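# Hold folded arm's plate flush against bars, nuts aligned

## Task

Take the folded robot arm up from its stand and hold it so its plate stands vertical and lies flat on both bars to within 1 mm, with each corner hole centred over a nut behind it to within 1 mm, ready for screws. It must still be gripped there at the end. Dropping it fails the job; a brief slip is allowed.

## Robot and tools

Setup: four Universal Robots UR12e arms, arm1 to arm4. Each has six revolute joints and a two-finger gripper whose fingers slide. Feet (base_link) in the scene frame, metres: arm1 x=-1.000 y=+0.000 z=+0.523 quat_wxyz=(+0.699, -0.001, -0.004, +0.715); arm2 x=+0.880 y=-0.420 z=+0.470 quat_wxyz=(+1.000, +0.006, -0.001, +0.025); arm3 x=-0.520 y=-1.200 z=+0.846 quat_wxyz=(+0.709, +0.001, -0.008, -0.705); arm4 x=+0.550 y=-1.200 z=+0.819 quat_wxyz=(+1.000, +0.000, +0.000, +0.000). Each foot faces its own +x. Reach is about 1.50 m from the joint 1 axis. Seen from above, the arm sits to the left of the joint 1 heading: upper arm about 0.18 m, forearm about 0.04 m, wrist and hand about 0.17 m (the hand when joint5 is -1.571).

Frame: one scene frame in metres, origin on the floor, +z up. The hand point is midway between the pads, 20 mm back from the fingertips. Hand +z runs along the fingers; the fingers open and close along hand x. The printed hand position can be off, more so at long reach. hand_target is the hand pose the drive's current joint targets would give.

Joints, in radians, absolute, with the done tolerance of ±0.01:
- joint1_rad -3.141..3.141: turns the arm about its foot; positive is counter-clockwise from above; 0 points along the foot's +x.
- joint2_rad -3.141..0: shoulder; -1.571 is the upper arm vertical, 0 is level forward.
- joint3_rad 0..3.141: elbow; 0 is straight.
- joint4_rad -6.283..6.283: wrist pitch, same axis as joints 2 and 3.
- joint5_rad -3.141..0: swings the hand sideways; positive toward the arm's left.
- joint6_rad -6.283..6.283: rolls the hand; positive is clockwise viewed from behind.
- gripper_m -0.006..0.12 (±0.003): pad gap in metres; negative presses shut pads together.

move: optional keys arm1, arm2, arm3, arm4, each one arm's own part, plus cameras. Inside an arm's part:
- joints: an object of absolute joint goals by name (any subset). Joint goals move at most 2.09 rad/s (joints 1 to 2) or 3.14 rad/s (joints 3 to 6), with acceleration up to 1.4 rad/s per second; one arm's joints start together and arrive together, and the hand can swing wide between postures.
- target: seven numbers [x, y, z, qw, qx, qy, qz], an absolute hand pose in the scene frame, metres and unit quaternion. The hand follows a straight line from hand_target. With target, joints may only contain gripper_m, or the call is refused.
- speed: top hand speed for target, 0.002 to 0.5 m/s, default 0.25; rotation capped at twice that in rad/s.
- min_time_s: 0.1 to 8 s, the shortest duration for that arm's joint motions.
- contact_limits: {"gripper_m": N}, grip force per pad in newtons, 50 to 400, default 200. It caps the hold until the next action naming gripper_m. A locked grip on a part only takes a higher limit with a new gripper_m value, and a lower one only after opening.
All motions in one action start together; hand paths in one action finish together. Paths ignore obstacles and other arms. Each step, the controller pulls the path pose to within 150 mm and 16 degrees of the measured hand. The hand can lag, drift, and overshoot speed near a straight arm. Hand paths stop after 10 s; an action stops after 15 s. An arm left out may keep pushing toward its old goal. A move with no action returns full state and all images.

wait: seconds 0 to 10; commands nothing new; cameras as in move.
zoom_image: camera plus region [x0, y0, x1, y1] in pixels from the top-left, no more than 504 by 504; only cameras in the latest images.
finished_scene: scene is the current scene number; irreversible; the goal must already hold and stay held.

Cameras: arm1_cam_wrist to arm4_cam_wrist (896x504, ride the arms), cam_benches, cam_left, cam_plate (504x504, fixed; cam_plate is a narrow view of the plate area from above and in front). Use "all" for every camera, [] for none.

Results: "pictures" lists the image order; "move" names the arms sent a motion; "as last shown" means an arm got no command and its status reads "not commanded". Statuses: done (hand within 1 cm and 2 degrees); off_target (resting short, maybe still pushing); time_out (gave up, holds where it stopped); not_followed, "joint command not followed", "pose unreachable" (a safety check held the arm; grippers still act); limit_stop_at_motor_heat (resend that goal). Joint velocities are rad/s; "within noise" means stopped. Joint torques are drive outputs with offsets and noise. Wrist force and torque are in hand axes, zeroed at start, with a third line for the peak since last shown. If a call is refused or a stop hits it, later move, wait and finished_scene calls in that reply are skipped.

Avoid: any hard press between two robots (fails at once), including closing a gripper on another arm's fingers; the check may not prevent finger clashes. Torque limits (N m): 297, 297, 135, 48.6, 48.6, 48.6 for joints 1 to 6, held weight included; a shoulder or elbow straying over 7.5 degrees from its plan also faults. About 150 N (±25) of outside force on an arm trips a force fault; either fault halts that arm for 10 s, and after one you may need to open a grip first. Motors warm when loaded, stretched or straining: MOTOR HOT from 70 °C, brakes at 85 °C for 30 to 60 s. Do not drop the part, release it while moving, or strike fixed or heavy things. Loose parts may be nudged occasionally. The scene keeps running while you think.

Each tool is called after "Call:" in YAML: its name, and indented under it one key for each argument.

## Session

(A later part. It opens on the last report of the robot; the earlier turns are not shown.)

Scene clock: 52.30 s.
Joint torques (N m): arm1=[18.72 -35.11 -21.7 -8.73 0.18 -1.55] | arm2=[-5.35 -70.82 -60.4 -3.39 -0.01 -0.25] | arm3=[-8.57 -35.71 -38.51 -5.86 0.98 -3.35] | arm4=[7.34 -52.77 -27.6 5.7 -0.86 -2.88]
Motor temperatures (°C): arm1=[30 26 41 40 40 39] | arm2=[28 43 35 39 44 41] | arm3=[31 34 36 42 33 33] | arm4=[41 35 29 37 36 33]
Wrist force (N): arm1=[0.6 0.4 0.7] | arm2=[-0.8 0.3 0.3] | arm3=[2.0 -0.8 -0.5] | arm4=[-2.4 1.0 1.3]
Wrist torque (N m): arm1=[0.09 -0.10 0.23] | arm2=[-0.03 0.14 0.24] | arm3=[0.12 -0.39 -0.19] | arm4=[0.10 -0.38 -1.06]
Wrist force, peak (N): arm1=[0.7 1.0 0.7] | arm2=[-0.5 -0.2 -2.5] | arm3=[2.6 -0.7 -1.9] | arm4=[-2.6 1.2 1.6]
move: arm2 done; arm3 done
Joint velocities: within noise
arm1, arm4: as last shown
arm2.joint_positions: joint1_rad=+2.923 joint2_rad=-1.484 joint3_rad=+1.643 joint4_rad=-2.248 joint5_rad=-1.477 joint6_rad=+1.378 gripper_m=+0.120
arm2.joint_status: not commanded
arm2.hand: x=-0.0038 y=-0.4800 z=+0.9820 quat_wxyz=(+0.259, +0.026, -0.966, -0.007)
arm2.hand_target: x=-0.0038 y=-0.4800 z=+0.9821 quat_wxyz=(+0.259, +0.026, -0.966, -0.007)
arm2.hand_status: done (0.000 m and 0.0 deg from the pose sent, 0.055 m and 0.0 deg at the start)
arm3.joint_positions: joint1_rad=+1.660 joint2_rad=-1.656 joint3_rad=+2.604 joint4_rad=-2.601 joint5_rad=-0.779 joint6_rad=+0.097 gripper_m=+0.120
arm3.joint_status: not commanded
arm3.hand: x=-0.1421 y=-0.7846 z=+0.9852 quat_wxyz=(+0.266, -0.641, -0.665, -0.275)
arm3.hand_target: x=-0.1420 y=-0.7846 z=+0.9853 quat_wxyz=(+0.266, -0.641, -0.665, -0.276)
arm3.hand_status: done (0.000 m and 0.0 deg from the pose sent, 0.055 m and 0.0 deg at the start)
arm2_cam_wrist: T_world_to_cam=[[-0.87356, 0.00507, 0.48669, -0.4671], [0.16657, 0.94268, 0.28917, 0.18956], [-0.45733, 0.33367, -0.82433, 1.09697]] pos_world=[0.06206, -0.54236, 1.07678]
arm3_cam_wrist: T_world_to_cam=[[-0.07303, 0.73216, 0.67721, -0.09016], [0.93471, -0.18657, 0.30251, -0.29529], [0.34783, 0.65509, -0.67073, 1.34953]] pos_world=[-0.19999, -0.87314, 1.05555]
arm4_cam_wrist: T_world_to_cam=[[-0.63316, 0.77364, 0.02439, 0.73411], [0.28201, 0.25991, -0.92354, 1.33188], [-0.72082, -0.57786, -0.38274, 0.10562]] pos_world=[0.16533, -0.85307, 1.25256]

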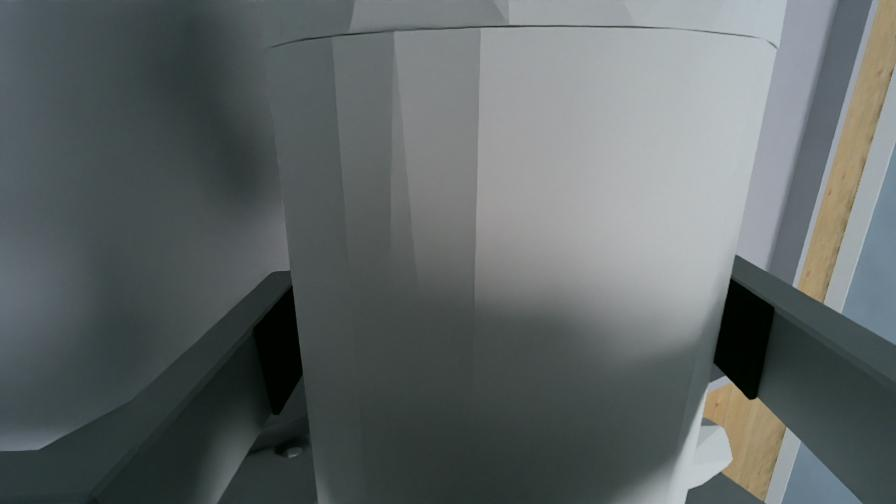

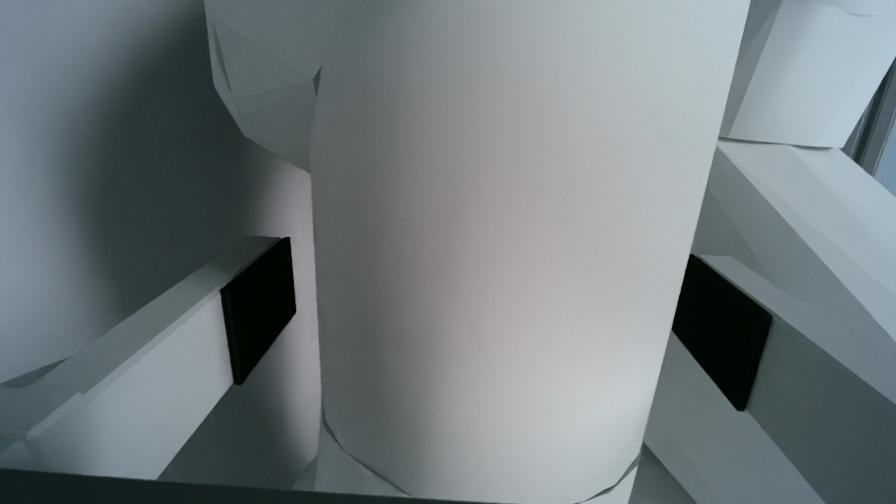

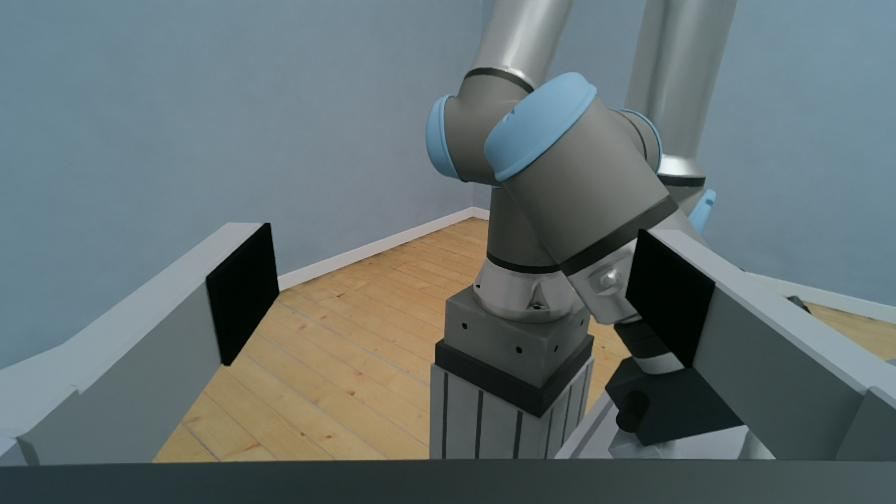

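Call:
move:
  arm2: {"target": [-0.0018, -0.4799, 0.9809, 0.2588, 0.0256, -0.9655, -0.0069], "speed": 0.03}
  arm3: {"target": [-0.142, -0.7848, 0.9851, 0.2655, -0.641, -0.6653, -0.2756], "speed": 0.03}

Call:
move:
  arm2: {"joints": {"gripper_m": 0.085}, "contact_limits": {"gripper_m": 300}}
  cameras: ["arm2_cam_wrist", "cam_plate"]

Scene clock: 58.93 s.
Joint torques (N m): arm1=[17.03 -35.97 -22.45 -8.7 0.28 -1.78] | arm2=[-10.13 -54.54 -54.93 -7.48 2.25 -1.07] | arm3=[-7.6 -8.66 -22.71 -4.84 6 -2.81] | arm4=[7.01 -52.98 -27.83 5.77 -0.52 -2.86]
Motor temperatures (°C): arm1=[30 26 41 40 40 39] | arm2=[28 43 35 39 44 41] | arm3=[31 34 36 42 33 33] | arm4=[41 35 29 36 36 33]
Wrist force (N): arm1=[0.0 0.8 0.6] | arm2=[-0.8 0.2 0.3] | arm3=[1.7 -0.8 -0.6] | arm4=[-2.3 0.7 1.3]
Wrist torque (N m): arm1=[0.16 0.00 0.24] | arm2=[-0.03 0.14 0.37] | arm3=[0.12 -0.34 -0.15] | arm4=[0.05 -0.39 -1.06]
Wrist force, peak (N): arm1=[0.6 1.1 0.9] | arm2=[-1.2 0.1 0.7] | arm3=[2.4 -0.8 -0.3] | arm4=[-2.5 1.2 1.7]
move: arm2 done; arm3 done
Joint velocities: within noise
arm1, arm4: as last shown
arm2.joint_positions: joint1_rad=+2.923 joint2_rad=-1.487 joint3_rad=+1.649 joint4_rad=-2.250 joint5_rad=-1.477 joint6_rad=+1.377 gripper_m=+0.120
arm2.joint_status: not commanded
arm2.hand: x=-0.0018 y=-0.4799 z=+0.9809 quat_wxyz=(+0.259, +0.026, -0.966, -0.007)
arm2.hand_target: x=-0.0018 y=-0.4799 z=+0.9809 quat_wxyz=(+0.259, +0.026, -0.966, -0.007)
arm2.hand_status: done (0.000 m and 0.0 deg from the pose sent, 0.002 m and 0.0 deg at the start)
arm3.joint_positions: joint1_rad=+1.660 joint2_rad=-1.656 joint3_rad=+2.604 joint4_rad=-2.601 joint5_rad=-0.778 joint6_rad=+0.096 gripper_m=+0.120
arm3.joint_status: not commanded
arm3.hand: x=-0.1420 y=-0.7848 z=+0.9851 quat_wxyz=(+0.265, -0.641, -0.665, -0.276)
arm3.hand_target: x=-0.1420 y=-0.7848 z=+0.9851 quat_wxyz=(+0.266, -0.641, -0.665, -0.276)
arm3.hand_status: done (0.000 m and 0.0 deg from the pose sent, 0.000 m and 0.0 deg at the start)
pictures: none

Scene clock: 59.77 s.
Joint torques (N m): arm1=[17.73 -36.39 -21.59 -8.73 0.12 -1.51] | arm2=[6.67 -79.03 12.34 23.94 -6.14 0.21] | arm3=[-4.84 -10.53 -23.1 -2.39 6.34 -2.02] | arm4=[7.19 -54.08 -27.79 5.85 -0.41 -2.97]
Motor temperatures (°C): arm1=[30 26 41 40 40 39] | arm2=[28 43 35 39 44 41] | arm3=[31 34 36 42 33 33] | arm4=[41 35 29 36 36 33]
Wrist force (N): arm1=[0.2 0.6 0.1] | arm2=[122.7 6.0 35.0] | arm3=[1.9 -0.7 -0.3] | arm4=[-2.4 1.1 1.4]
Wrist torque (N m): arm1=[0.12 -0.03 0.23] | arm2=[0.03 -2.88 1.22] | arm3=[0.13 -0.39 -0.16] | arm4=[0.10 -0.37 -1.06]
Wrist force, peak (N): arm1=[0.7 1.0 1.0] | arm2=[122.7 6.0 35.0] | arm3=[2.0 -0.8 -0.8] | arm4=[-2.4 1.0 1.5]
move: arm2 off_target
Joint velocities: within noise
arm1, arm3, arm4: as last shown
arm2.joint_positions: joint1_rad=+2.922 joint2_rad=-1.487 joint3_rad=+1.648 joint4_rad=-2.250 joint5_rad=-1.477 joint6_rad=+1.377 gripper_m=+0.101
arm2.joint_status: gripper_m off_target (ended at +0.101, target +0.085)
arm2.contact_limits: gripper_m 300 N at each pad
arm2.hand: x=-0.0019 y=-0.4799 z=+0.9810 quat_wxyz=(+0.259, +0.026, -0.966, -0.007)
arm2.hand_target: x=-0.0018 y=-0.4799 z=+0.9809 quat_wxyz=(+0.259, +0.026, -0.966, -0.007)
arm2.hand_status: not commanded
arm3.hand: x=-0.1420 y=-0.7848 z=+0.9851 quat_wxyz=(+0.266, -0.641, -0.665, -0.276)
arm2_cam_wrist: T_world_to_cam=[[-0.87346, 0.00499, 0.48688, -0.46515], [0.16657, 0.94268, 0.28916, 0.18937], [-0.45752, 0.33367, -0.82422, 1.09676]] pos_world=[0.06396, -0.54216, 1.07568]

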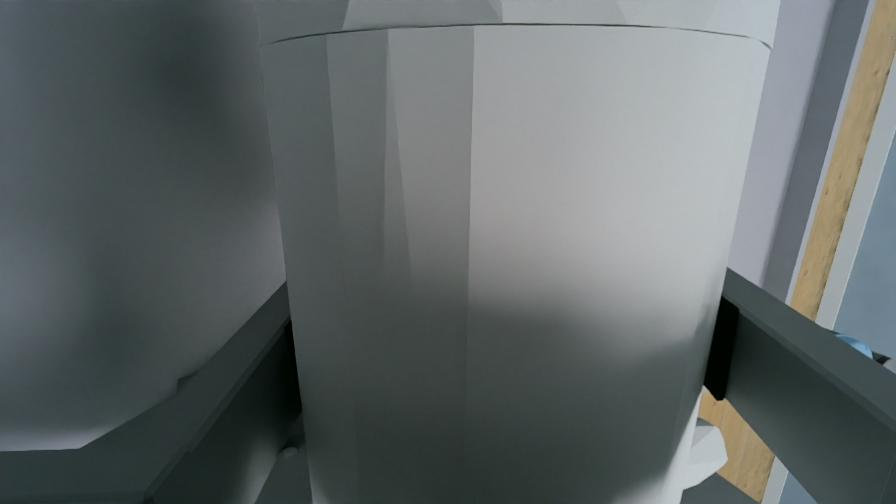

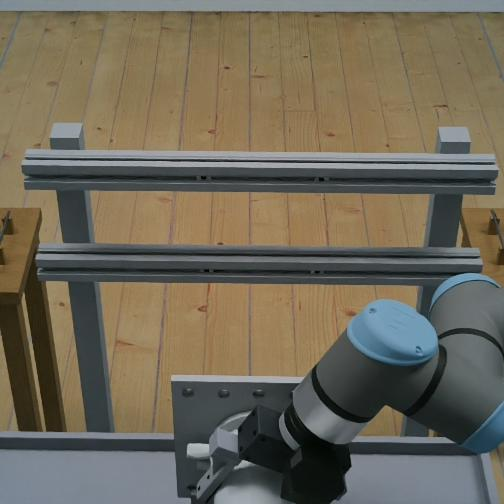

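Call:
move:
  arm2: {"target": [-0.0032, -0.48, 0.9817, 0.2588, 0.0256, -0.9655, -0.0069], "speed": 0.01}

Call:
move:
  arm3: {"joints": {"gripper_m": 0.065}, "contact_limits": {"gripper_m": 300}}
  cameras: ["arm3_cam_wrist", "cam_plate"]

Scene clock: 61.90 s.
Joint torques (N m): arm1=[18.52 -36.19 -22.87 -8.51 0.29 -1.8] | arm2=[15.33 -20.47 -41.71 -2.92 4.65 1.91] | arm3=[2.32 -10.53 -22.2 -2.34 5.89 0.29] | arm4=[7.57 -53.64 -28.12 5.95 0.04 -2.78]
Motor temperatures (°C): arm1=[30 26 41 40 40 39] | arm2=[28 43 35 39 44 41] | arm3=[31 34 36 42 33 33] | arm4=[41 35 29 36 36 33]
Wrist force (N): arm1=[0.0 0.5 0.5] | arm2=[3.1 8.1 -29.7] | arm3=[1.9 -0.4 -0.3] | arm4=[-2.8 0.8 1.6]
Wrist torque (N m): arm1=[0.10 0.01 0.23] | arm2=[-0.21 1.46 1.10] | arm3=[0.18 -0.39 -0.15] | arm4=[0.06 -0.32 -1.06]
Wrist force, peak (N): arm1=[0.7 1.1 0.4] | arm2=[127.7 6.0 35.7] | arm3=[2.3 -0.9 -0.7] | arm4=[-2.8 0.8 1.6]
move: arm2 done
Joint velocities: within noise
arm1.joint_positions: joint1_rad=-0.500 joint2_rad=-1.570 joint3_rad=+0.600 joint4_rad=-0.600 joint5_rad=-1.576 joint6_rad=+0.700 gripper_m=+0.120
arm1.joint_status: not commanded
arm1.hand: x=-0.9555 y=+0.4696 z=+1.5054 quat_wxyz=(-0.004, -0.556, -0.831, -0.003)
arm1.hand_target: x=-0.9555 y=+0.4696 z=+1.5054 quat_wxyz=(-0.004, -0.556, -0.831, -0.003)
arm1.hand_status: not commanded
arm2.joint_positions: joint1_rad=+2.923 joint2_rad=-1.485 joint3_rad=+1.645 joint4_rad=-2.249 joint5_rad=-1.477 joint6_rad=+1.378 gripper_m=+0.101
arm2.joint_status: not commanded
arm2.contact_limits: gripper_m 300 N at each pad
arm2.hand: x=-0.0031 y=-0.4800 z=+0.9817 quat_wxyz=(+0.259, +0.026, -0.966, -0.007)
arm2.hand_target: x=-0.0032 y=-0.4800 z=+0.9817 quat_wxyz=(+0.259, +0.026, -0.966, -0.007)
arm2.hand_status: done (0.000 m and 0.0 deg from the pose sent, 0.002 m and 0.0 deg at the start)
arm3, arm4: as last shown
arm3.joint_positions: joint1_rad=+1.660 joint2_rad=-1.656 joint3_rad=+2.604 joint4_rad=-2.601 joint5_rad=-0.778 joint6_rad=+0.097 gripper_m=+0.120
pictures: none

Scene clock: 62.90 s.
Joint torques (N m): arm1=[18.23 -35.69 -22.91 -8.51 0.13 -1.66] | arm2=[6.1 -37.63 -37.95 2.54 0.12 0.84] | arm3=[-2.69 -11.78 -22.22 -3.52 -14.19 0.95] | arm4=[6.96 -52.39 -27.76 5.79 0.12 -3.02]
Motor temperatures (°C): arm1=[30 26 41 40 40 39] | arm2=[28 43 34 39 44 41] | arm3=[31 34 36 42 33 33] | arm4=[41 35 29 36 36 33]
Wrist force (N): arm1=[0.2 1.0 0.6] | arm2=[7.8 6.0 -25.5] | arm3=[45.2 -8.3 -6.1] | arm4=[-2.1 0.4 1.5]
Wrist torque (N m): arm1=[0.19 -0.03 0.23] | arm2=[-0.19 0.82 0.11] | arm3=[0.09 -0.68 2.34] | arm4=[0.00 -0.42 -1.06]
Wrist force, peak (N): arm1=[0.5 1.0 0.7] | arm2=[-0.5 8.6 -32.7] | arm3=[45.2 -8.3 -6.1] | arm4=[-2.4 1.0 1.7]
move: arm3 off_target
Joint velocities: within noise
arm1, arm2: as last shown
arm2.contact_limits: gripper_m 300 N at each pad
arm2.hand: x=-0.0032 y=-0.4800 z=+0.9817 quat_wxyz=(+0.259, +0.026, -0.966, -0.007)
arm3.joint_positions: joint1_rad=+1.660 joint2_rad=-1.656 joint3_rad=+2.604 joint4_rad=-2.601 joint5_rad=-0.778 joint6_rad=+0.097 gripper_m=+0.081
arm3.joint_status: gripper_m off_target (ended at +0.081, target +0.065)
arm3.contact_limits: gripper_m 300 N at each pad
arm3.hand: x=-0.1420 y=-0.7848 z=+0.9851 quat_wxyz=(+0.266, -0.641, -0.665, -0.276)
arm3.hand_target: x=-0.1420 y=-0.7848 z=+0.9851 quat_wxyz=(+0.266, -0.641, -0.665, -0.276)
arm3.hand_status: not commanded
arm4.joint_positions: joint1_rad=+1.750 joint2_rad=-1.546 joint3_rad=+2.104 joint4_rad=-0.558 joint5_rad=-0.524 joint6_rad=+0.000 gripper_m=+0.120
arm4.joint_status: not commanded
arm4.hand: x=+0.0726 y=-0.9219 z=+1.1896 quat_wxyz=(+0.298, -0.298, -0.641, +0.641)
arm4.hand_target: x=+0.0726 y=-0.9219 z=+1.1896 quat_wxyz=(+0.298, -0.298, -0.641, +0.641)
arm4.hand_status: not commanded
arm3_cam_wrist: T_world_to_cam=[[-0.07316, 0.73203, 0.67733, -0.0902], [0.93466, -0.18662, 0.30264, -0.29557], [0.34795, 0.65521, -0.67055, 1.3495]] pos_world=[-0.19989, -0.87334, 1.05545]

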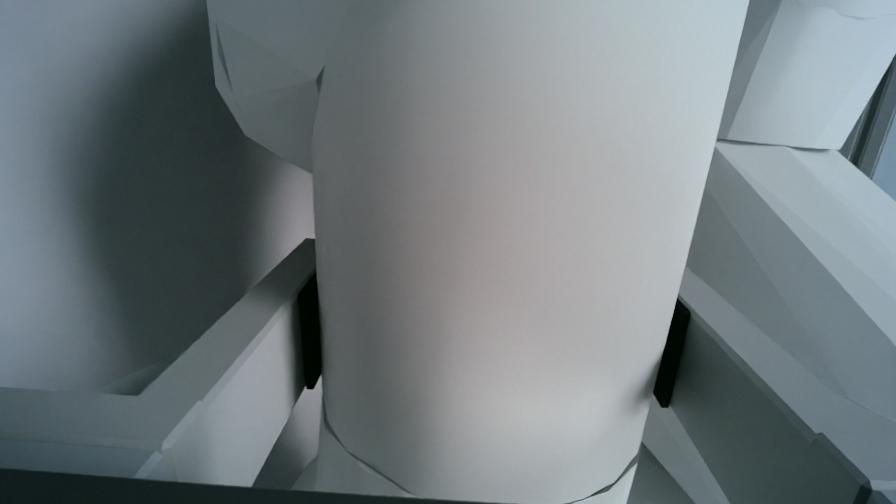

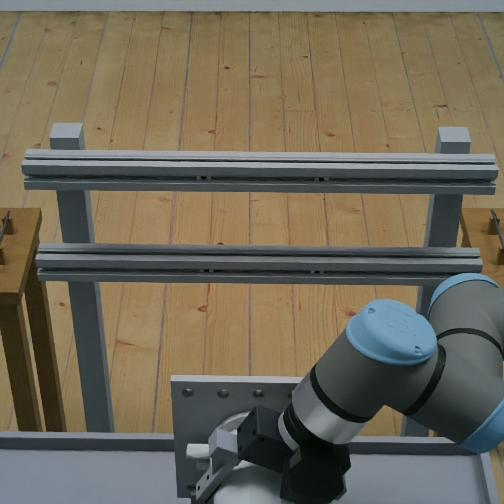

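Call:
move:
  arm2: {"target": [-0.0032, -0.48, 0.9917, 0.2588, 0.0256, -0.9655, -0.0069], "speed": 0.03}
  arm3: {"target": [-0.142, -0.7844, 0.9955, 0.2655, -0.641, -0.6653, -0.2756], "speed": 0.03}

Call:
move:
  arm2: {"target": [-0.0032, -0.48, 1.0117, 0.2588, 0.0256, -0.9655, -0.0069], "speed": 0.06}
  arm3: {"target": [-0.142, -0.7844, 1.0155, 0.2655, -0.641, -0.6653, -0.2756], "speed": 0.06}
  cameras: ["cam_plate", "cam_left"]

Scene clock: 67.10 s.
Joint torques (N m): arm1=[16.25 -36.68 -22.38 -8.44 0.23 -1.6] | arm2=[-26.72 -104.51 -68.4 -12.26 -5.51 -5.76] | arm3=[11.95 -48.75 -71.36 -17.47 24.83 -1.7] | arm4=[6.87 -53.65 -28.1 5.97 0.54 -2.89]
Motor temperatures (°C): arm1=[30 26 41 40 40 39] | arm2=[28 43 34 39 44 41] | arm3=[31 34 36 42 33 33] | arm4=[41 35 29 36 36 33]
Wrist force (N): arm1=[0.2 0.7 0.3] | arm2=[-2.2 -22.4 54.8] | arm3=[-55.6 22.4 86.2] | arm4=[-2.1 1.0 1.4]
Wrist torque (N m): arm1=[0.14 -0.03 0.23] | arm2=[-0.10 5.72 4.80] | arm3=[-0.18 -1.23 0.25] | arm4=[0.10 -0.43 -1.06]
Wrist force, peak (N): arm1=[0.1 1.4 0.3] | arm2=[12.9 -30.2 75.6] | arm3=[-42.3 47.7 111.6] | arm4=[-2.5 1.0 1.6]
move: arm2 done; arm3 done
Joint velocities: within noise
arm1, arm4: as last shown
arm2.joint_positions: joint1_rad=+2.923 joint2_rad=-1.488 joint3_rad=+1.630 joint4_rad=-2.231 joint5_rad=-1.477 joint6_rad=+1.378 gripper_m=+0.101
arm2.joint_status: not commanded
arm2.contact_limits: gripper_m 300 N at each pad
arm2.hand: x=-0.0032 y=-0.4800 z=+0.9918 quat_wxyz=(+0.259, +0.026, -0.966, -0.007)
arm2.hand_target: x=-0.0032 y=-0.4800 z=+0.9917 quat_wxyz=(+0.259, +0.026, -0.966, -0.007)
arm2.hand_status: done (0.000 m and 0.0 deg from the pose sent, 0.010 m and 0.0 deg at the start)
arm3.joint_positions: joint1_rad=+1.661 joint2_rad=-1.681 joint3_rad=+2.595 joint4_rad=-2.567 joint5_rad=-0.779 joint6_rad=+0.098 gripper_m=+0.081
arm3.joint_status: not commanded
arm3.contact_limits: gripper_m 300 N at each pad
arm3.hand: x=-0.1420 y=-0.7844 z=+0.9956 quat_wxyz=(+0.265, -0.641, -0.665, -0.276)
arm3.hand_target: x=-0.1420 y=-0.7844 z=+0.9955 quat_wxyz=(+0.266, -0.641, -0.665, -0.276)
arm3.hand_status: done (0.000 m and 0.0 deg from the pose sent, 0.010 m and 0.0 deg at the start)
pictures: none

Scene clock: 68.07 s.
Joint torques (N m): arm1=[18.06 -36.01 -22.28 -8.38 0.3 -1.45] | arm2=[-15.53 -90.09 -71.01 -12.94 -4.28 -4.65] | arm3=[-9.77 -44.23 -66.01 -17.06 21.46 -3.03] | arm4=[5.72 -54.17 -28.05 5.7 0.63 -2.81]
Motor temperatures (°C): arm1=[30 26 41 40 40 39] | arm2=[28 43 34 39 44 41] | arm3=[31 34 36 42 33 33] | arm4=[41 35 29 36 36 33]
Wrist force (N): arm1=[-0.2 0.7 0.6] | arm2=[-4.6 -20.1 55.0] | arm3=[-56.0 20.5 83.3] | arm4=[-2.2 0.9 1.4]
Wrist torque (N m): arm1=[0.14 0.04 0.23] | arm2=[-0.11 5.47 4.78] | arm3=[-0.25 -0.82 0.39] | arm4=[0.09 -0.41 -1.06]
Wrist force, peak (N): arm1=[0.5 1.1 0.8] | arm2=[0.2 -26.9 60.5] | arm3=[-58.7 25.7 94.9] | arm4=[-2.2 1.1 1.8]
move: arm2 done; arm3 done
Joint velocities: within noise
arm1, arm4: as last shown
arm2.joint_positions: joint1_rad=+2.922 joint2_rad=-1.492 joint3_rad=+1.599 joint4_rad=-2.196 joint5_rad=-1.477 joint6_rad=+1.377 gripper_m=+0.101
arm2.joint_status: not commanded
arm2.contact_limits: gripper_m 300 N at each pad
arm2.hand: x=-0.0032 y=-0.4800 z=+1.0118 quat_wxyz=(+0.259, +0.026, -0.966, -0.007)
arm2.hand_target: x=-0.0032 y=-0.4800 z=+1.0117 quat_wxyz=(+0.259, +0.026, -0.966, -0.007)
arm2.hand_status: done (0.000 m and 0.0 deg from the pose sent, 0.020 m and 0.0 deg at the start)
arm3.joint_positions: joint1_rad=+1.660 joint2_rad=-1.729 joint3_rad=+2.577 joint4_rad=-2.501 joint5_rad=-0.778 joint6_rad=+0.097 gripper_m=+0.081
arm3.joint_status: not commanded
arm3.contact_limits: gripper_m 300 N at each pad
arm3.hand: x=-0.1419 y=-0.7844 z=+1.0156 quat_wxyz=(+0.265, -0.641, -0.665, -0.276)
arm3.hand_target: x=-0.1420 y=-0.7844 z=+1.0155 quat_wxyz=(+0.266, -0.641, -0.665, -0.276)
arm3.hand_status: done (0.000 m and 0.0 deg from the pose sent, 0.020 m and 0.0 deg at the start)
pictures: cam_left, cam_plate

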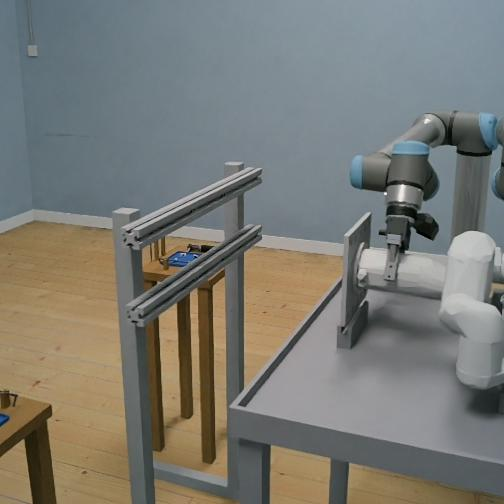

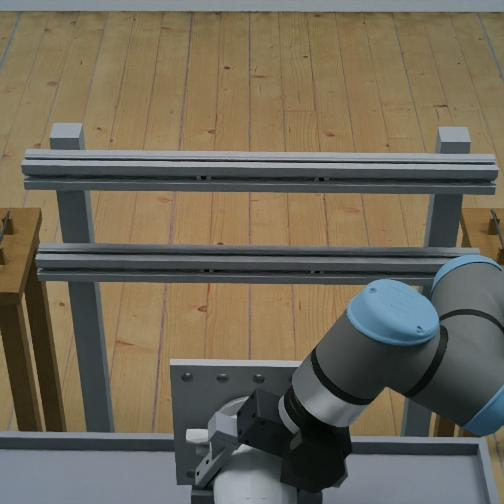

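Call:
move:
  arm2: {"target": [-0.0032, -0.4803, 1.0717, 0.2588, 0.0256, -0.9655, -0.0069], "speed": 0.1}
  arm3: {"target": [-0.1414, -0.7842, 1.0749, 0.2655, -0.641, -0.6653, -0.2756], "speed": 0.1}

Call:
move:
  arm2: {"target": [0.0038, -0.1803, 1.0717, 0.2588, 0.0256, -0.9655, -0.0069], "speed": 0.12}
  arm3: {"target": [-0.1344, -0.4842, 1.0749, 0.2655, -0.641, -0.6653, -0.2756], "speed": 0.12}
  cameras: ["cam_plate", "cam_left"]

Call:
zoom_image:
  camera: "cam_plate"
  region: [150, 150, 350, 350]

Scene clock: 73.13 s.
Joint torques (N m): arm1=[18.45 -35.81 -22.71 -8.28 0.53 -1.9] | arm2=[20.3 -90.23 -87.31 -20.56 5.18 2.08] | arm3=[-5.69 -41.12 -92.37 -18.16 19.96 3.4] | arm4=[6.94 -52.12 -28.15 5.85 1.24 -2.78]
Motor temperatures (°C): arm1=[30 26 41 40 40 39] | arm2=[28 43 34 39 44 41] | arm3=[31 34 36 42 33 33] | arm4=[41 35 29 36 35 33]
Wrist force (N): arm1=[0.2 0.7 0.5] | arm2=[-41.4 10.2 48.8] | arm3=[-69.3 -14.6 53.2] | arm4=[-2.2 0.9 1.4]
Wrist torque (N m): arm1=[0.15 -0.04 0.23] | arm2=[0.38 6.04 0.90] | arm3=[-0.10 1.09 -2.75] | arm4=[0.08 -0.42 -1.06]
Wrist force, peak (N): arm1=[0.6 1.1 0.9] | arm2=[-1.2 -31.4 66.0] | arm3=[-61.5 26.4 102.2] | arm4=[-2.6 0.9 1.7]
move: arm2 done; arm3 done
Joint velocities: within noise
arm1, arm4: as last shown
arm2.joint_positions: joint1_rad=+2.922 joint2_rad=-1.497 joint3_rad=+1.500 joint4_rad=-2.092 joint5_rad=-1.476 joint6_rad=+1.377 gripper_m=+0.101
arm2.joint_status: not commanded
arm2.contact_limits: gripper_m 300 N at each pad
arm2.hand: x=-0.0032 y=-0.4803 z=+1.0717 quat_wxyz=(+0.259, +0.026, -0.966, -0.007)
arm2.hand_target: x=-0.0032 y=-0.4803 z=+1.0717 quat_wxyz=(+0.259, +0.026, -0.966, -0.007)
arm2.hand_status: done (0.000 m and 0.0 deg from the pose sent, 0.060 m and 0.0 deg at the start)
arm3.joint_positions: joint1_rad=+1.659 joint2_rad=-1.845 joint3_rad=+2.513 joint4_rad=-2.319 joint5_rad=-0.778 joint6_rad=+0.095 gripper_m=+0.081
arm3.joint_status: not commanded
arm3.contact_limits: gripper_m 300 N at each pad
arm3.hand: x=-0.1414 y=-0.7842 z=+1.0750 quat_wxyz=(+0.265, -0.641, -0.665, -0.276)
arm3.hand_target: x=-0.1414 y=-0.7842 z=+1.0749 quat_wxyz=(+0.266, -0.641, -0.665, -0.276)
arm3.hand_status: done (0.000 m and 0.0 deg from the pose sent, 0.059 m and 0.0 deg at the start)
pictures: none

Scene clock: 76.17 s.
Joint torques (N m): arm1=[17.88 -35.11 -22.34 -8.36 -0.05 -1.61] | arm2=[-1.66 -123.07 -95.32 -24.58 1.22 3.56] | arm3=[-18.17 -118.68 -82.2 -17.19 10.66 -0.11] | arm4=[6.33 -52.03 -28.27 5.75 1.31 -2.8]
Motor temperatures (°C): arm1=[30 26 41 40 40 39] | arm2=[28 43 34 39 44 41] | arm3=[31 34 36 42 33 33] | arm4=[41 35 29 36 35 33]
Wrist force (N): arm1=[0.2 0.4 0.8] | arm2=[-42.9 -9.0 59.5] | arm3=[-47.9 -10.8 59.3] | arm4=[-2.4 0.9 1.3]
Wrist torque (N m): arm1=[0.09 -0.04 0.23] | arm2=[0.32 4.34 -1.05] | arm3=[0.30 3.43 -2.96] | arm4=[0.09 -0.37 -1.06]
Wrist force, peak (N): arm1=[0.4 1.1 1.2] | arm2=[-45.0 -8.9 59.2] | arm3=[-80.5 -19.6 45.1] | arm4=[-2.6 1.0 1.4]
move: arm2 done; arm3 done
Joint velocities: within noise
arm1, arm4: as last shown
arm2.joint_positions: joint1_rad=+2.536 joint2_rad=-1.448 joint3_rad=+1.440 joint4_rad=-2.015 joint5_rad=-1.294 joint6_rad=+1.030 gripper_m=+0.101
arm2.joint_status: not commanded
arm2.contact_limits: gripper_m 300 N at each pad
arm2.hand: x=+0.0038 y=-0.1803 z=+1.0717 quat_wxyz=(+0.259, +0.026, -0.966, -0.007)
arm2.hand_target: x=+0.0038 y=-0.1803 z=+1.0717 quat_wxyz=(+0.259, +0.026, -0.966, -0.007)
arm2.hand_status: done (0.000 m and 0.0 deg from the pose sent, 0.300 m and 0.0 deg at the start)
arm3.joint_positions: joint1_rad=+2.209 joint2_rad=-1.370 joint3_rad=+2.179 joint4_rad=-2.921 joint5_rad=-0.955 joint6_rad=+0.787 gripper_m=+0.081
arm3.joint_status: not commanded
arm3.contact_limits: gripper_m 300 N at each pad
arm3.hand: x=-0.1344 y=-0.4842 z=+1.0749 quat_wxyz=(+0.265, -0.641, -0.665, -0.276)
arm3.hand_target: x=-0.1344 y=-0.4842 z=+1.0749 quat_wxyz=(+0.266, -0.641, -0.665, -0.276)
arm3.hand_status: done (0.000 m and 0.0 deg from the pose sent, 0.300 m and 0.0 deg at the start)
pictures: cam_left, cam_plate

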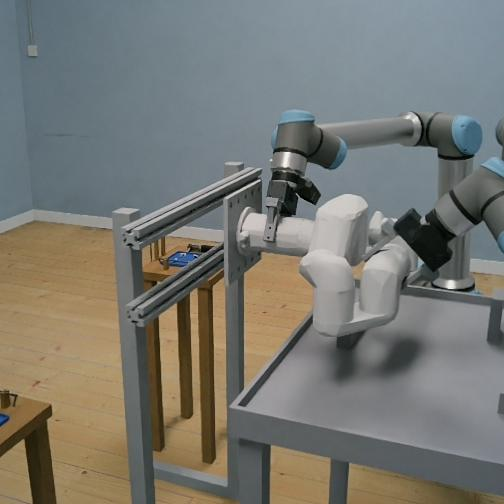

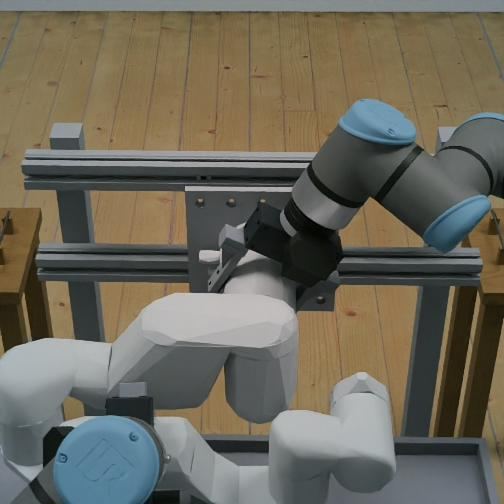

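Scaled by 2.520 from the camera's image (finer frame: 720x720).

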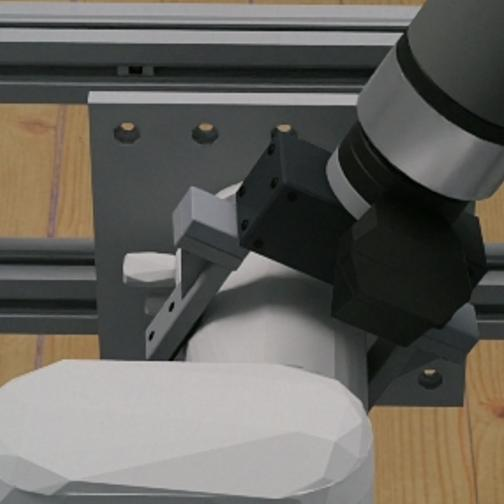

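Call:
move:
  arm2: {"target": [0.0058, -0.1063, 1.0427, 0.2588, 0.0256, -0.9655, -0.0069], "speed": 0.06}
  arm3: {"target": [-0.1324, -0.4102, 1.0459, 0.2655, -0.641, -0.6653, -0.2756], "speed": 0.06}
  arm4: {"joints": {"joint1_rad": 1.2, "joint2_rad": -1.4, "joint3_rad": 2.2, "joint4_rad": 1.0, "joint5_rad": -1.109, "joint6_rad": -0.207}, "min_time_s": 2.5}

Call:
move:
  arm4: {"joints": {"joint1_rad": 1.51, "joint2_rad": -1.045, "joint3_rad": 2.209, "joint4_rad": 2.42, "joint5_rad": -1.109, "joint6_rad": -0.207}, "min_time_s": 2.5}
  cameras: ["cam_plate", "arm4_cam_wrist"]

Call:
zoom_image:
  camera: "cam_plate"
  region: [170, 150, 230, 210]

Call:
zoom_image:
  camera: "cam_plate"
  region: [290, 250, 350, 310]

Call:
zoom_image:
  camera: "arm4_cam_wrist"
  region: [400, 200, 600, 420]

Scene clock: 102.97 s.
Joint torques (N m): arm1=[18.23 -34.38 -22.53 -8.34 0.41 -1.32] | arm2=[-2.1 -130.98 -104.59 -19.37 0.82 3.3] | arm3=[-24.21 -138.73 -71.67 -16.55 9.72 -1.36] | arm4=[9.56 -50.21 -26.02 -0.04 1.53 1.98]
Motor temperatures (°C): arm1=[30 26 41 39 40 39] | arm2=[28 43 35 39 44 41] | arm3=[30 34 37 42 33 33] | arm4=[40 35 29 36 35 33]
Wrist force (N): arm1=[0.5 0.2 0.5] | arm2=[-40.5 -12.5 62.2] | arm3=[-44.4 -7.2 60.3] | arm4=[-1.1 2.9 2.4]
Wrist torque (N m): arm1=[0.05 -0.08 0.24] | arm2=[0.22 3.59 -0.78] | arm3=[0.22 3.94 -2.35] | arm4=[-0.04 -1.25 -0.17]
Wrist force, peak (N): arm1=[0.5 1.0 1.5] | arm2=[-40.6 -12.9 62.5] | arm3=[-40.9 -3.1 71.0] | arm4=[-2.5 2.5 3.3]
move: arm2 done; arm3 done; arm4 done
Joint velocities: within noise
arm1: as last shown
arm2.joint_positions: joint1_rad=+2.455 joint2_rad=-1.407 joint3_rad=+1.441 joint4_rad=-2.035 joint5_rad=-1.259 joint6_rad=+0.953 gripper_m=+0.101
arm2.joint_status: not commanded
arm2.contact_limits: gripper_m 300 N at each pad
arm2.hand: x=+0.0058 y=-0.1063 z=+1.0427 quat_wxyz=(+0.259, +0.026, -0.966, -0.007)
arm2.hand_target: x=+0.0058 y=-0.1063 z=+1.0427 quat_wxyz=(+0.259, +0.026, -0.966, -0.007)
arm2.hand_status: done (0.000 m and 0.0 deg from the pose sent, 0.079 m and 0.0 deg at the start)
arm3.joint_positions: joint1_rad=+2.295 joint2_rad=-1.236 joint3_rad=+2.075 joint4_rad=-3.000 joint5_rad=-1.002 joint6_rad=+0.875 gripper_m=+0.081
arm3.joint_status: not commanded
arm3.contact_limits: gripper_m 300 N at each pad
arm3.hand: x=-0.1324 y=-0.4102 z=+1.0459 quat_wxyz=(+0.266, -0.641, -0.665, -0.276)
arm3.hand_target: x=-0.1324 y=-0.4102 z=+1.0459 quat_wxyz=(+0.266, -0.641, -0.665, -0.276)
arm3.hand_status: done (0.000 m and 0.0 deg from the pose sent, 0.079 m and 0.0 deg at the start)
arm4.joint_positions: joint1_rad=+1.200 joint2_rad=-1.400 joint3_rad=+2.200 joint4_rad=+1.000 joint5_rad=-1.109 joint6_rad=-0.207 gripper_m=+0.120
arm4.joint_status: all done
arm4.hand: x=+0.4305 y=-0.6773 z=+1.4682 quat_wxyz=(+0.251, -0.217, +0.130, +0.934)
arm4.hand_target: x=+0.4304 y=-0.6774 z=+1.4682 quat_wxyz=(+0.251, -0.217, +0.130, +0.934)
arm4.hand_status: not commanded
pictures: none

Scene clock: 105.80 s.
Joint torques (N m): arm1=[17.7 -35.88 -22.98 -8.35 0.3 -1.44] | arm2=[-4.09 -127.53 -95.94 -19.08 0.93 2.19] | arm3=[-24.69 -136.43 -72.66 -17.17 9.6 -0.31] | arm4=[-11.13 -86.91 -14.34 -10.49 0.87 2.87]
Motor temperatures (°C): arm1=[30 26 41 39 40 39] | arm2=[28 43 35 39 44 41] | arm3=[30 34 37 42 33 33] | arm4=[40 35 29 36 35 33]
Wrist force (N): arm1=[0.8 0.6 0.7] | arm2=[-40.6 -12.7 61.9] | arm3=[-44.6 -7.2 60.6] | arm4=[0.6 1.8 0.7]
Wrist torque (N m): arm1=[0.13 -0.12 0.24] | arm2=[0.19 3.67 -0.79] | arm3=[0.20 3.90 -2.34] | arm4=[-0.02 -0.47 0.97]
Wrist force, peak (N): arm1=[0.6 1.1 1.1] | arm2=[-40.7 -12.5 62.5] | arm3=[-44.5 -7.4 61.1] | arm4=[-1.7 3.8 2.8]
move: arm4 done
Joint velocities: within noise
arm1, arm2, arm3: as last shown
arm2.contact_limits: gripper_m 300 N at each pad
arm3.contact_limits: gripper_m 300 N at each pad
arm4.joint_positions: joint1_rad=+1.510 joint2_rad=-1.045 joint3_rad=+2.209 joint4_rad=+2.420 joint5_rad=-1.109 joint6_rad=-0.207 gripper_m=+0.120
arm4.joint_status: all done
arm4.hand: x=+0.2996 y=-0.3680 z=+1.0039 quat_wxyz=(-0.122, -0.182, +0.812, +0.542)
arm4.hand_target: x=+0.2997 y=-0.3679 z=+1.0040 quat_wxyz=(-0.122, -0.182, +0.812, +0.542)
arm4.hand_status: not commanded
pictures: arm4_cam_wrist, cam_plate
arm4_cam_wrist: T_world_to_cam=[[-0.89335, -0.4491, -0.01529, 0.1216], [-0.01398, -0.00623, 0.99988, -0.98769], [-0.44915, 0.89346, -0.00071, 0.59484]] pos_world=[0.36199, -0.48301, 0.98986]

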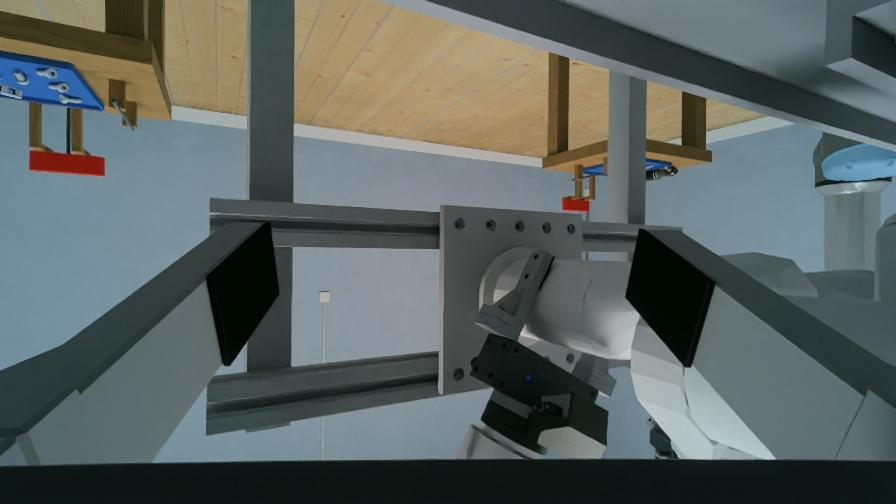

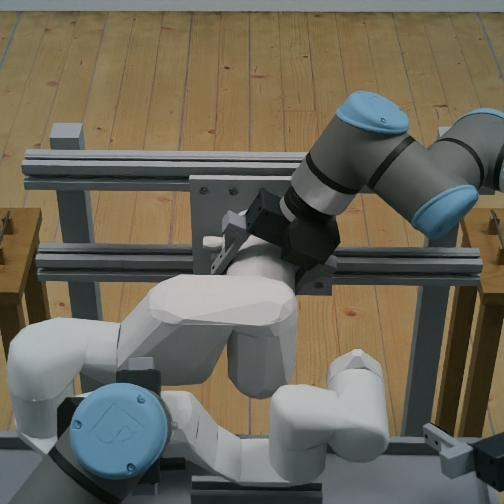

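Scaled by 8.400 from the camera's image (finer frame: 720x720).

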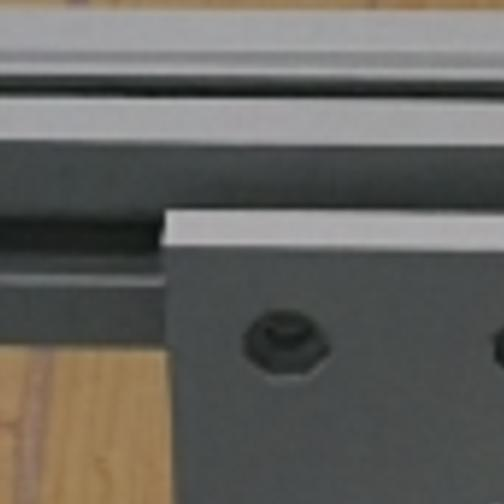

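Scaled by 8.400 from the camera's image (finer frame: 720x720).

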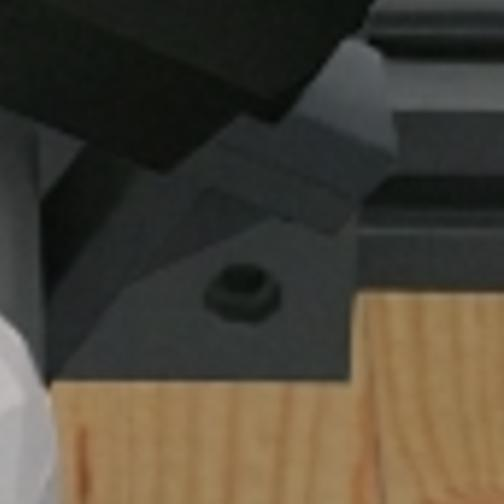

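Scaled by 2.291 from the camera's image (finer frame: 1280x720).

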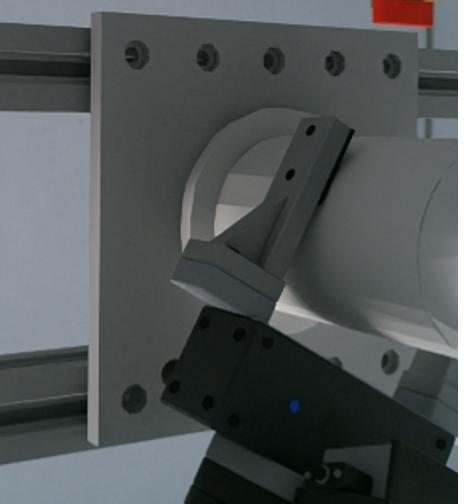

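Call:
zoom_image:
  camera: "arm4_cam_wrist"
  region: [420, 190, 480, 250]

Call:
zoom_image:
  camera: "arm4_cam_wrist"
  region: [420, 345, 480, 405]

Call:
zoom_image:
  camera: "arm4_cam_wrist"
  region: [545, 200, 605, 260]

Call:
zoom_image:
  camera: "cam_plate"
  region: [180, 155, 300, 195]

Scaled by 8.400 from the camera's image (finer frame: 1280x720).

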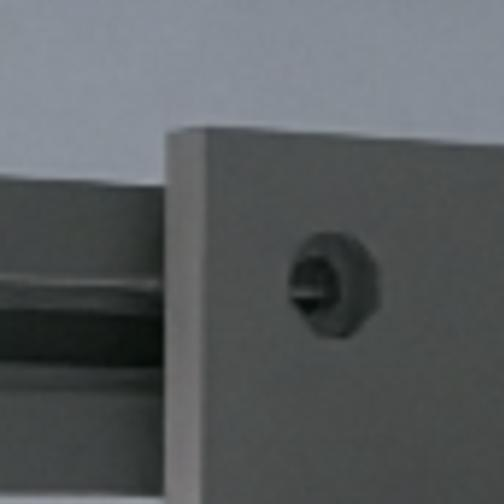

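Scaled by 8.400 from the camera's image (finer frame: 1280x720).

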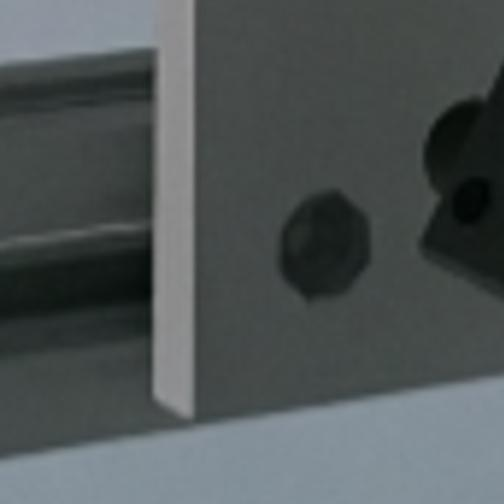

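Scaled by 8.400 from the camera's image (finer frame: 1280x720).

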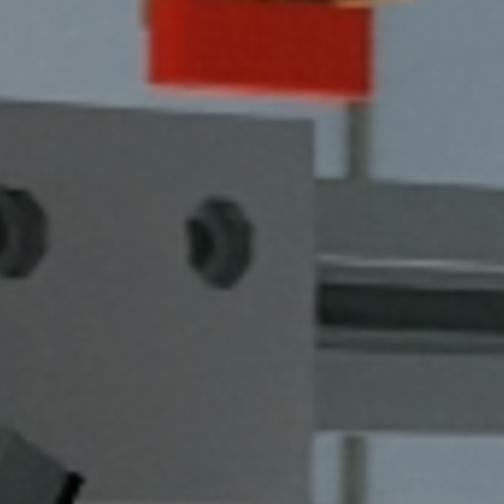

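Scaled by 4.200 from the camera's image (finer frame: 720x720).

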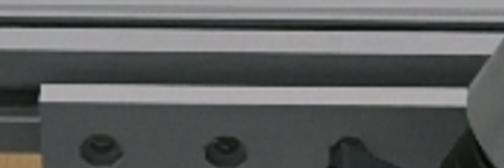

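Call:
move:
  arm2: {"target": [0.0044, -0.1013, 1.0502, 0.2588, 0.0256, -0.9655, -0.0069], "speed": 0.03}
  arm3: {"target": [-0.1338, -0.4052, 1.0534, 0.2655, -0.641, -0.6653, -0.2756], "speed": 0.03}
  cameras: ["cam_plate", "arm4_cam_wrist"]

Call:
zoom_image:
  camera: "cam_plate"
  region: [186, 160, 222, 196]

Call:
zoom_image:
  camera: "cam_plate"
  region: [300, 262, 336, 298]

Call:
zoom_image:
  camera: "arm4_cam_wrist"
  region: [428, 200, 464, 236]

Call:
zoom_image:
  camera: "arm4_cam_wrist"
  region: [565, 205, 601, 241]

Call:
zoom_image:
  camera: "arm4_cam_wrist"
  region: [425, 372, 461, 408]

Scene clock: 112.07 s.
Joint torques (N m): arm1=[15.6 -36.65 -22.97 -8.39 0.2 -1.45] | arm2=[-6.53 -123.89 -96.08 -24.52 4.45 3.01] | arm3=[-21.34 -113.32 -75.16 -22.92 4.45 0.94] | arm4=[-11.3 -86.33 -24.74 -10.27 -2.22 2.73]
Motor temperatures (°C): arm1=[30 26 41 39 40 39] | arm2=[28 43 35 39 44 41] | arm3=[30 34 37 42 33 32] | arm4=[40 35 29 36 35 33]
Wrist force (N): arm1=[0.1 0.8 0.9] | arm2=[-40.3 -10.6 61.1] | arm3=[-47.1 -7.5 60.1] | arm4=[0.7 1.7 0.9]
Wrist torque (N m): arm1=[0.16 -0.01 0.24] | arm2=[0.24 3.69 -0.63] | arm3=[0.22 3.60 -2.21] | arm4=[-0.03 -0.48 0.97]
Wrist force, peak (N): arm1=[0.5 1.2 1.2] | arm2=[-41.7 -15.9 64.1] | arm3=[-48.1 -6.5 61.7] | arm4=[0.7 2.3 1.2]
move: arm2 done; arm3 done
Joint velocities: within noise
arm1.joint_positions: joint1_rad=-0.500 joint2_rad=-1.570 joint3_rad=+0.600 joint4_rad=-0.600 joint5_rad=-1.576 joint6_rad=+0.700 gripper_m=+0.120
arm1.joint_status: not commanded
arm1.hand: x=-0.9555 y=+0.4696 z=+1.5054 quat_wxyz=(-0.004, -0.556, -0.831, -0.003)
arm1.hand_target: x=-0.9555 y=+0.4696 z=+1.5054 quat_wxyz=(-0.004, -0.556, -0.831, -0.003)
arm1.hand_status: not commanded
arm2.joint_positions: joint1_rad=+2.451 joint2_rad=-1.402 joint3_rad=+1.421 joint4_rad=-2.020 joint5_rad=-1.258 joint6_rad=+0.949 gripper_m=+0.101
arm2.joint_status: not commanded
arm2.contact_limits: gripper_m 300 N at each pad
arm2.hand: x=+0.0044 y=-0.1012 z=+1.0502 quat_wxyz=(+0.259, +0.026, -0.966, -0.007)
arm2.hand_target: x=+0.0044 y=-0.1013 z=+1.0502 quat_wxyz=(+0.259, +0.026, -0.966, -0.007)
arm2.hand_status: done (0.000 m and 0.0 deg from the pose sent, 0.009 m and 0.0 deg at the start)
arm3.joint_positions: joint1_rad=+2.302 joint2_rad=-1.242 joint3_rad=+2.064 joint4_rad=-2.987 joint5_rad=-1.005 joint6_rad=+0.882 gripper_m=+0.081
arm3.joint_status: not commanded
arm3.contact_limits: gripper_m 300 N at each pad
arm3.hand: x=-0.1338 y=-0.4051 z=+1.0536 quat_wxyz=(+0.265, -0.641, -0.665, -0.276)
arm3.hand_target: x=-0.1338 y=-0.4052 z=+1.0534 quat_wxyz=(+0.266, -0.641, -0.665, -0.276)
arm3.hand_status: done (0.000 m and 0.0 deg from the pose sent, 0.009 m and 0.0 deg at the start)
arm4: as last shown
arm4.hand: x=+0.2997 y=-0.3679 z=+1.0040 quat_wxyz=(-0.122, -0.182, +0.812, +0.542)
pictures: arm4_cam_wrist, cam_plate
arm4_cam_wrist: T_world_to_cam=[[-0.89341, -0.44898, -0.01538, 0.12191], [-0.01397, -0.00645, 0.99988, -0.9879], [-0.44903, 0.89352, -0.00051, 0.59458]] pos_world=[0.36209, -0.48291, 0.98996]

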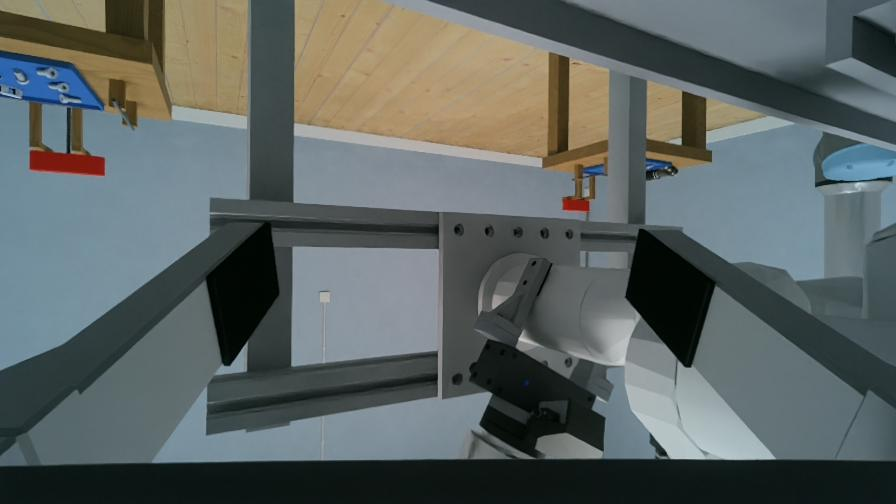

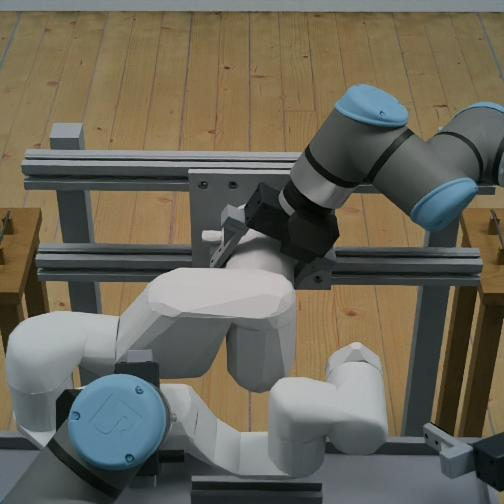

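Scaled by 14.000 from the camera's image (finer frame: 720x720).

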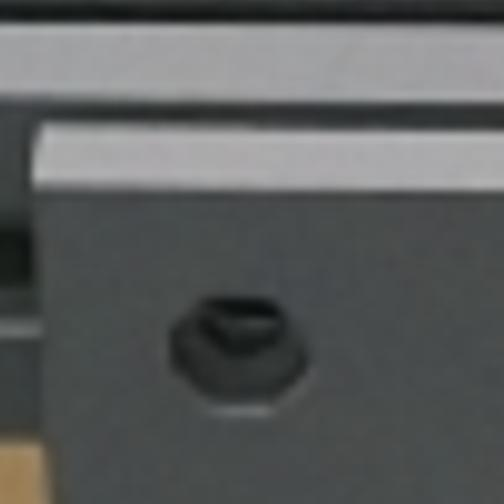

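Scaled by 14.000 from the camera's image (finer frame: 720x720).

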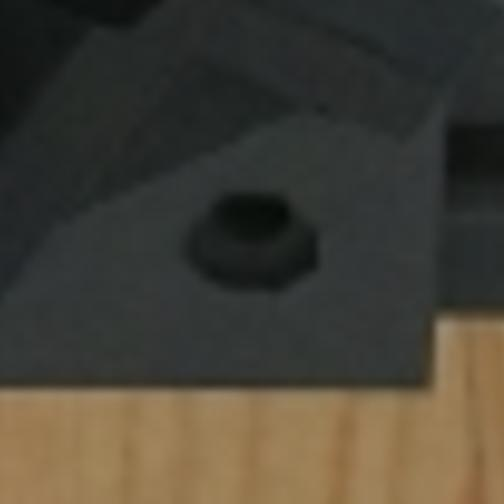

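Scaled by 14.000 from the camera's image (finer frame: 1280x720).

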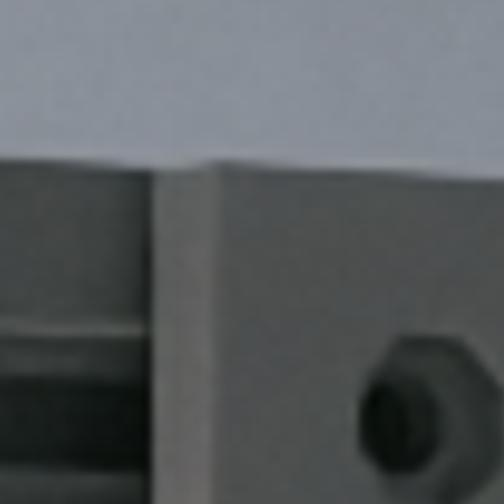

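Scaled by 14.000 from the camera's image (finer frame: 1280x720).

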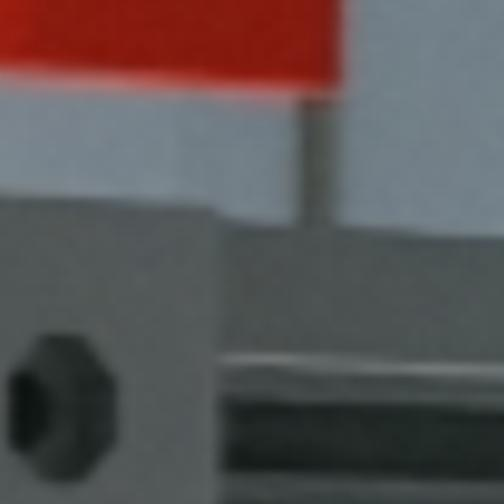

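Scaled by 14.000 from the camera's image (finer frame: 1280x720).

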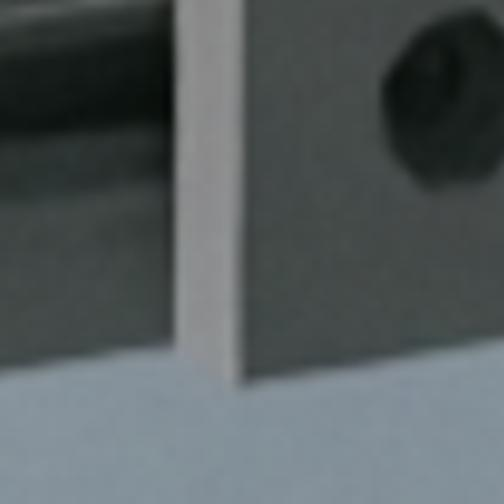

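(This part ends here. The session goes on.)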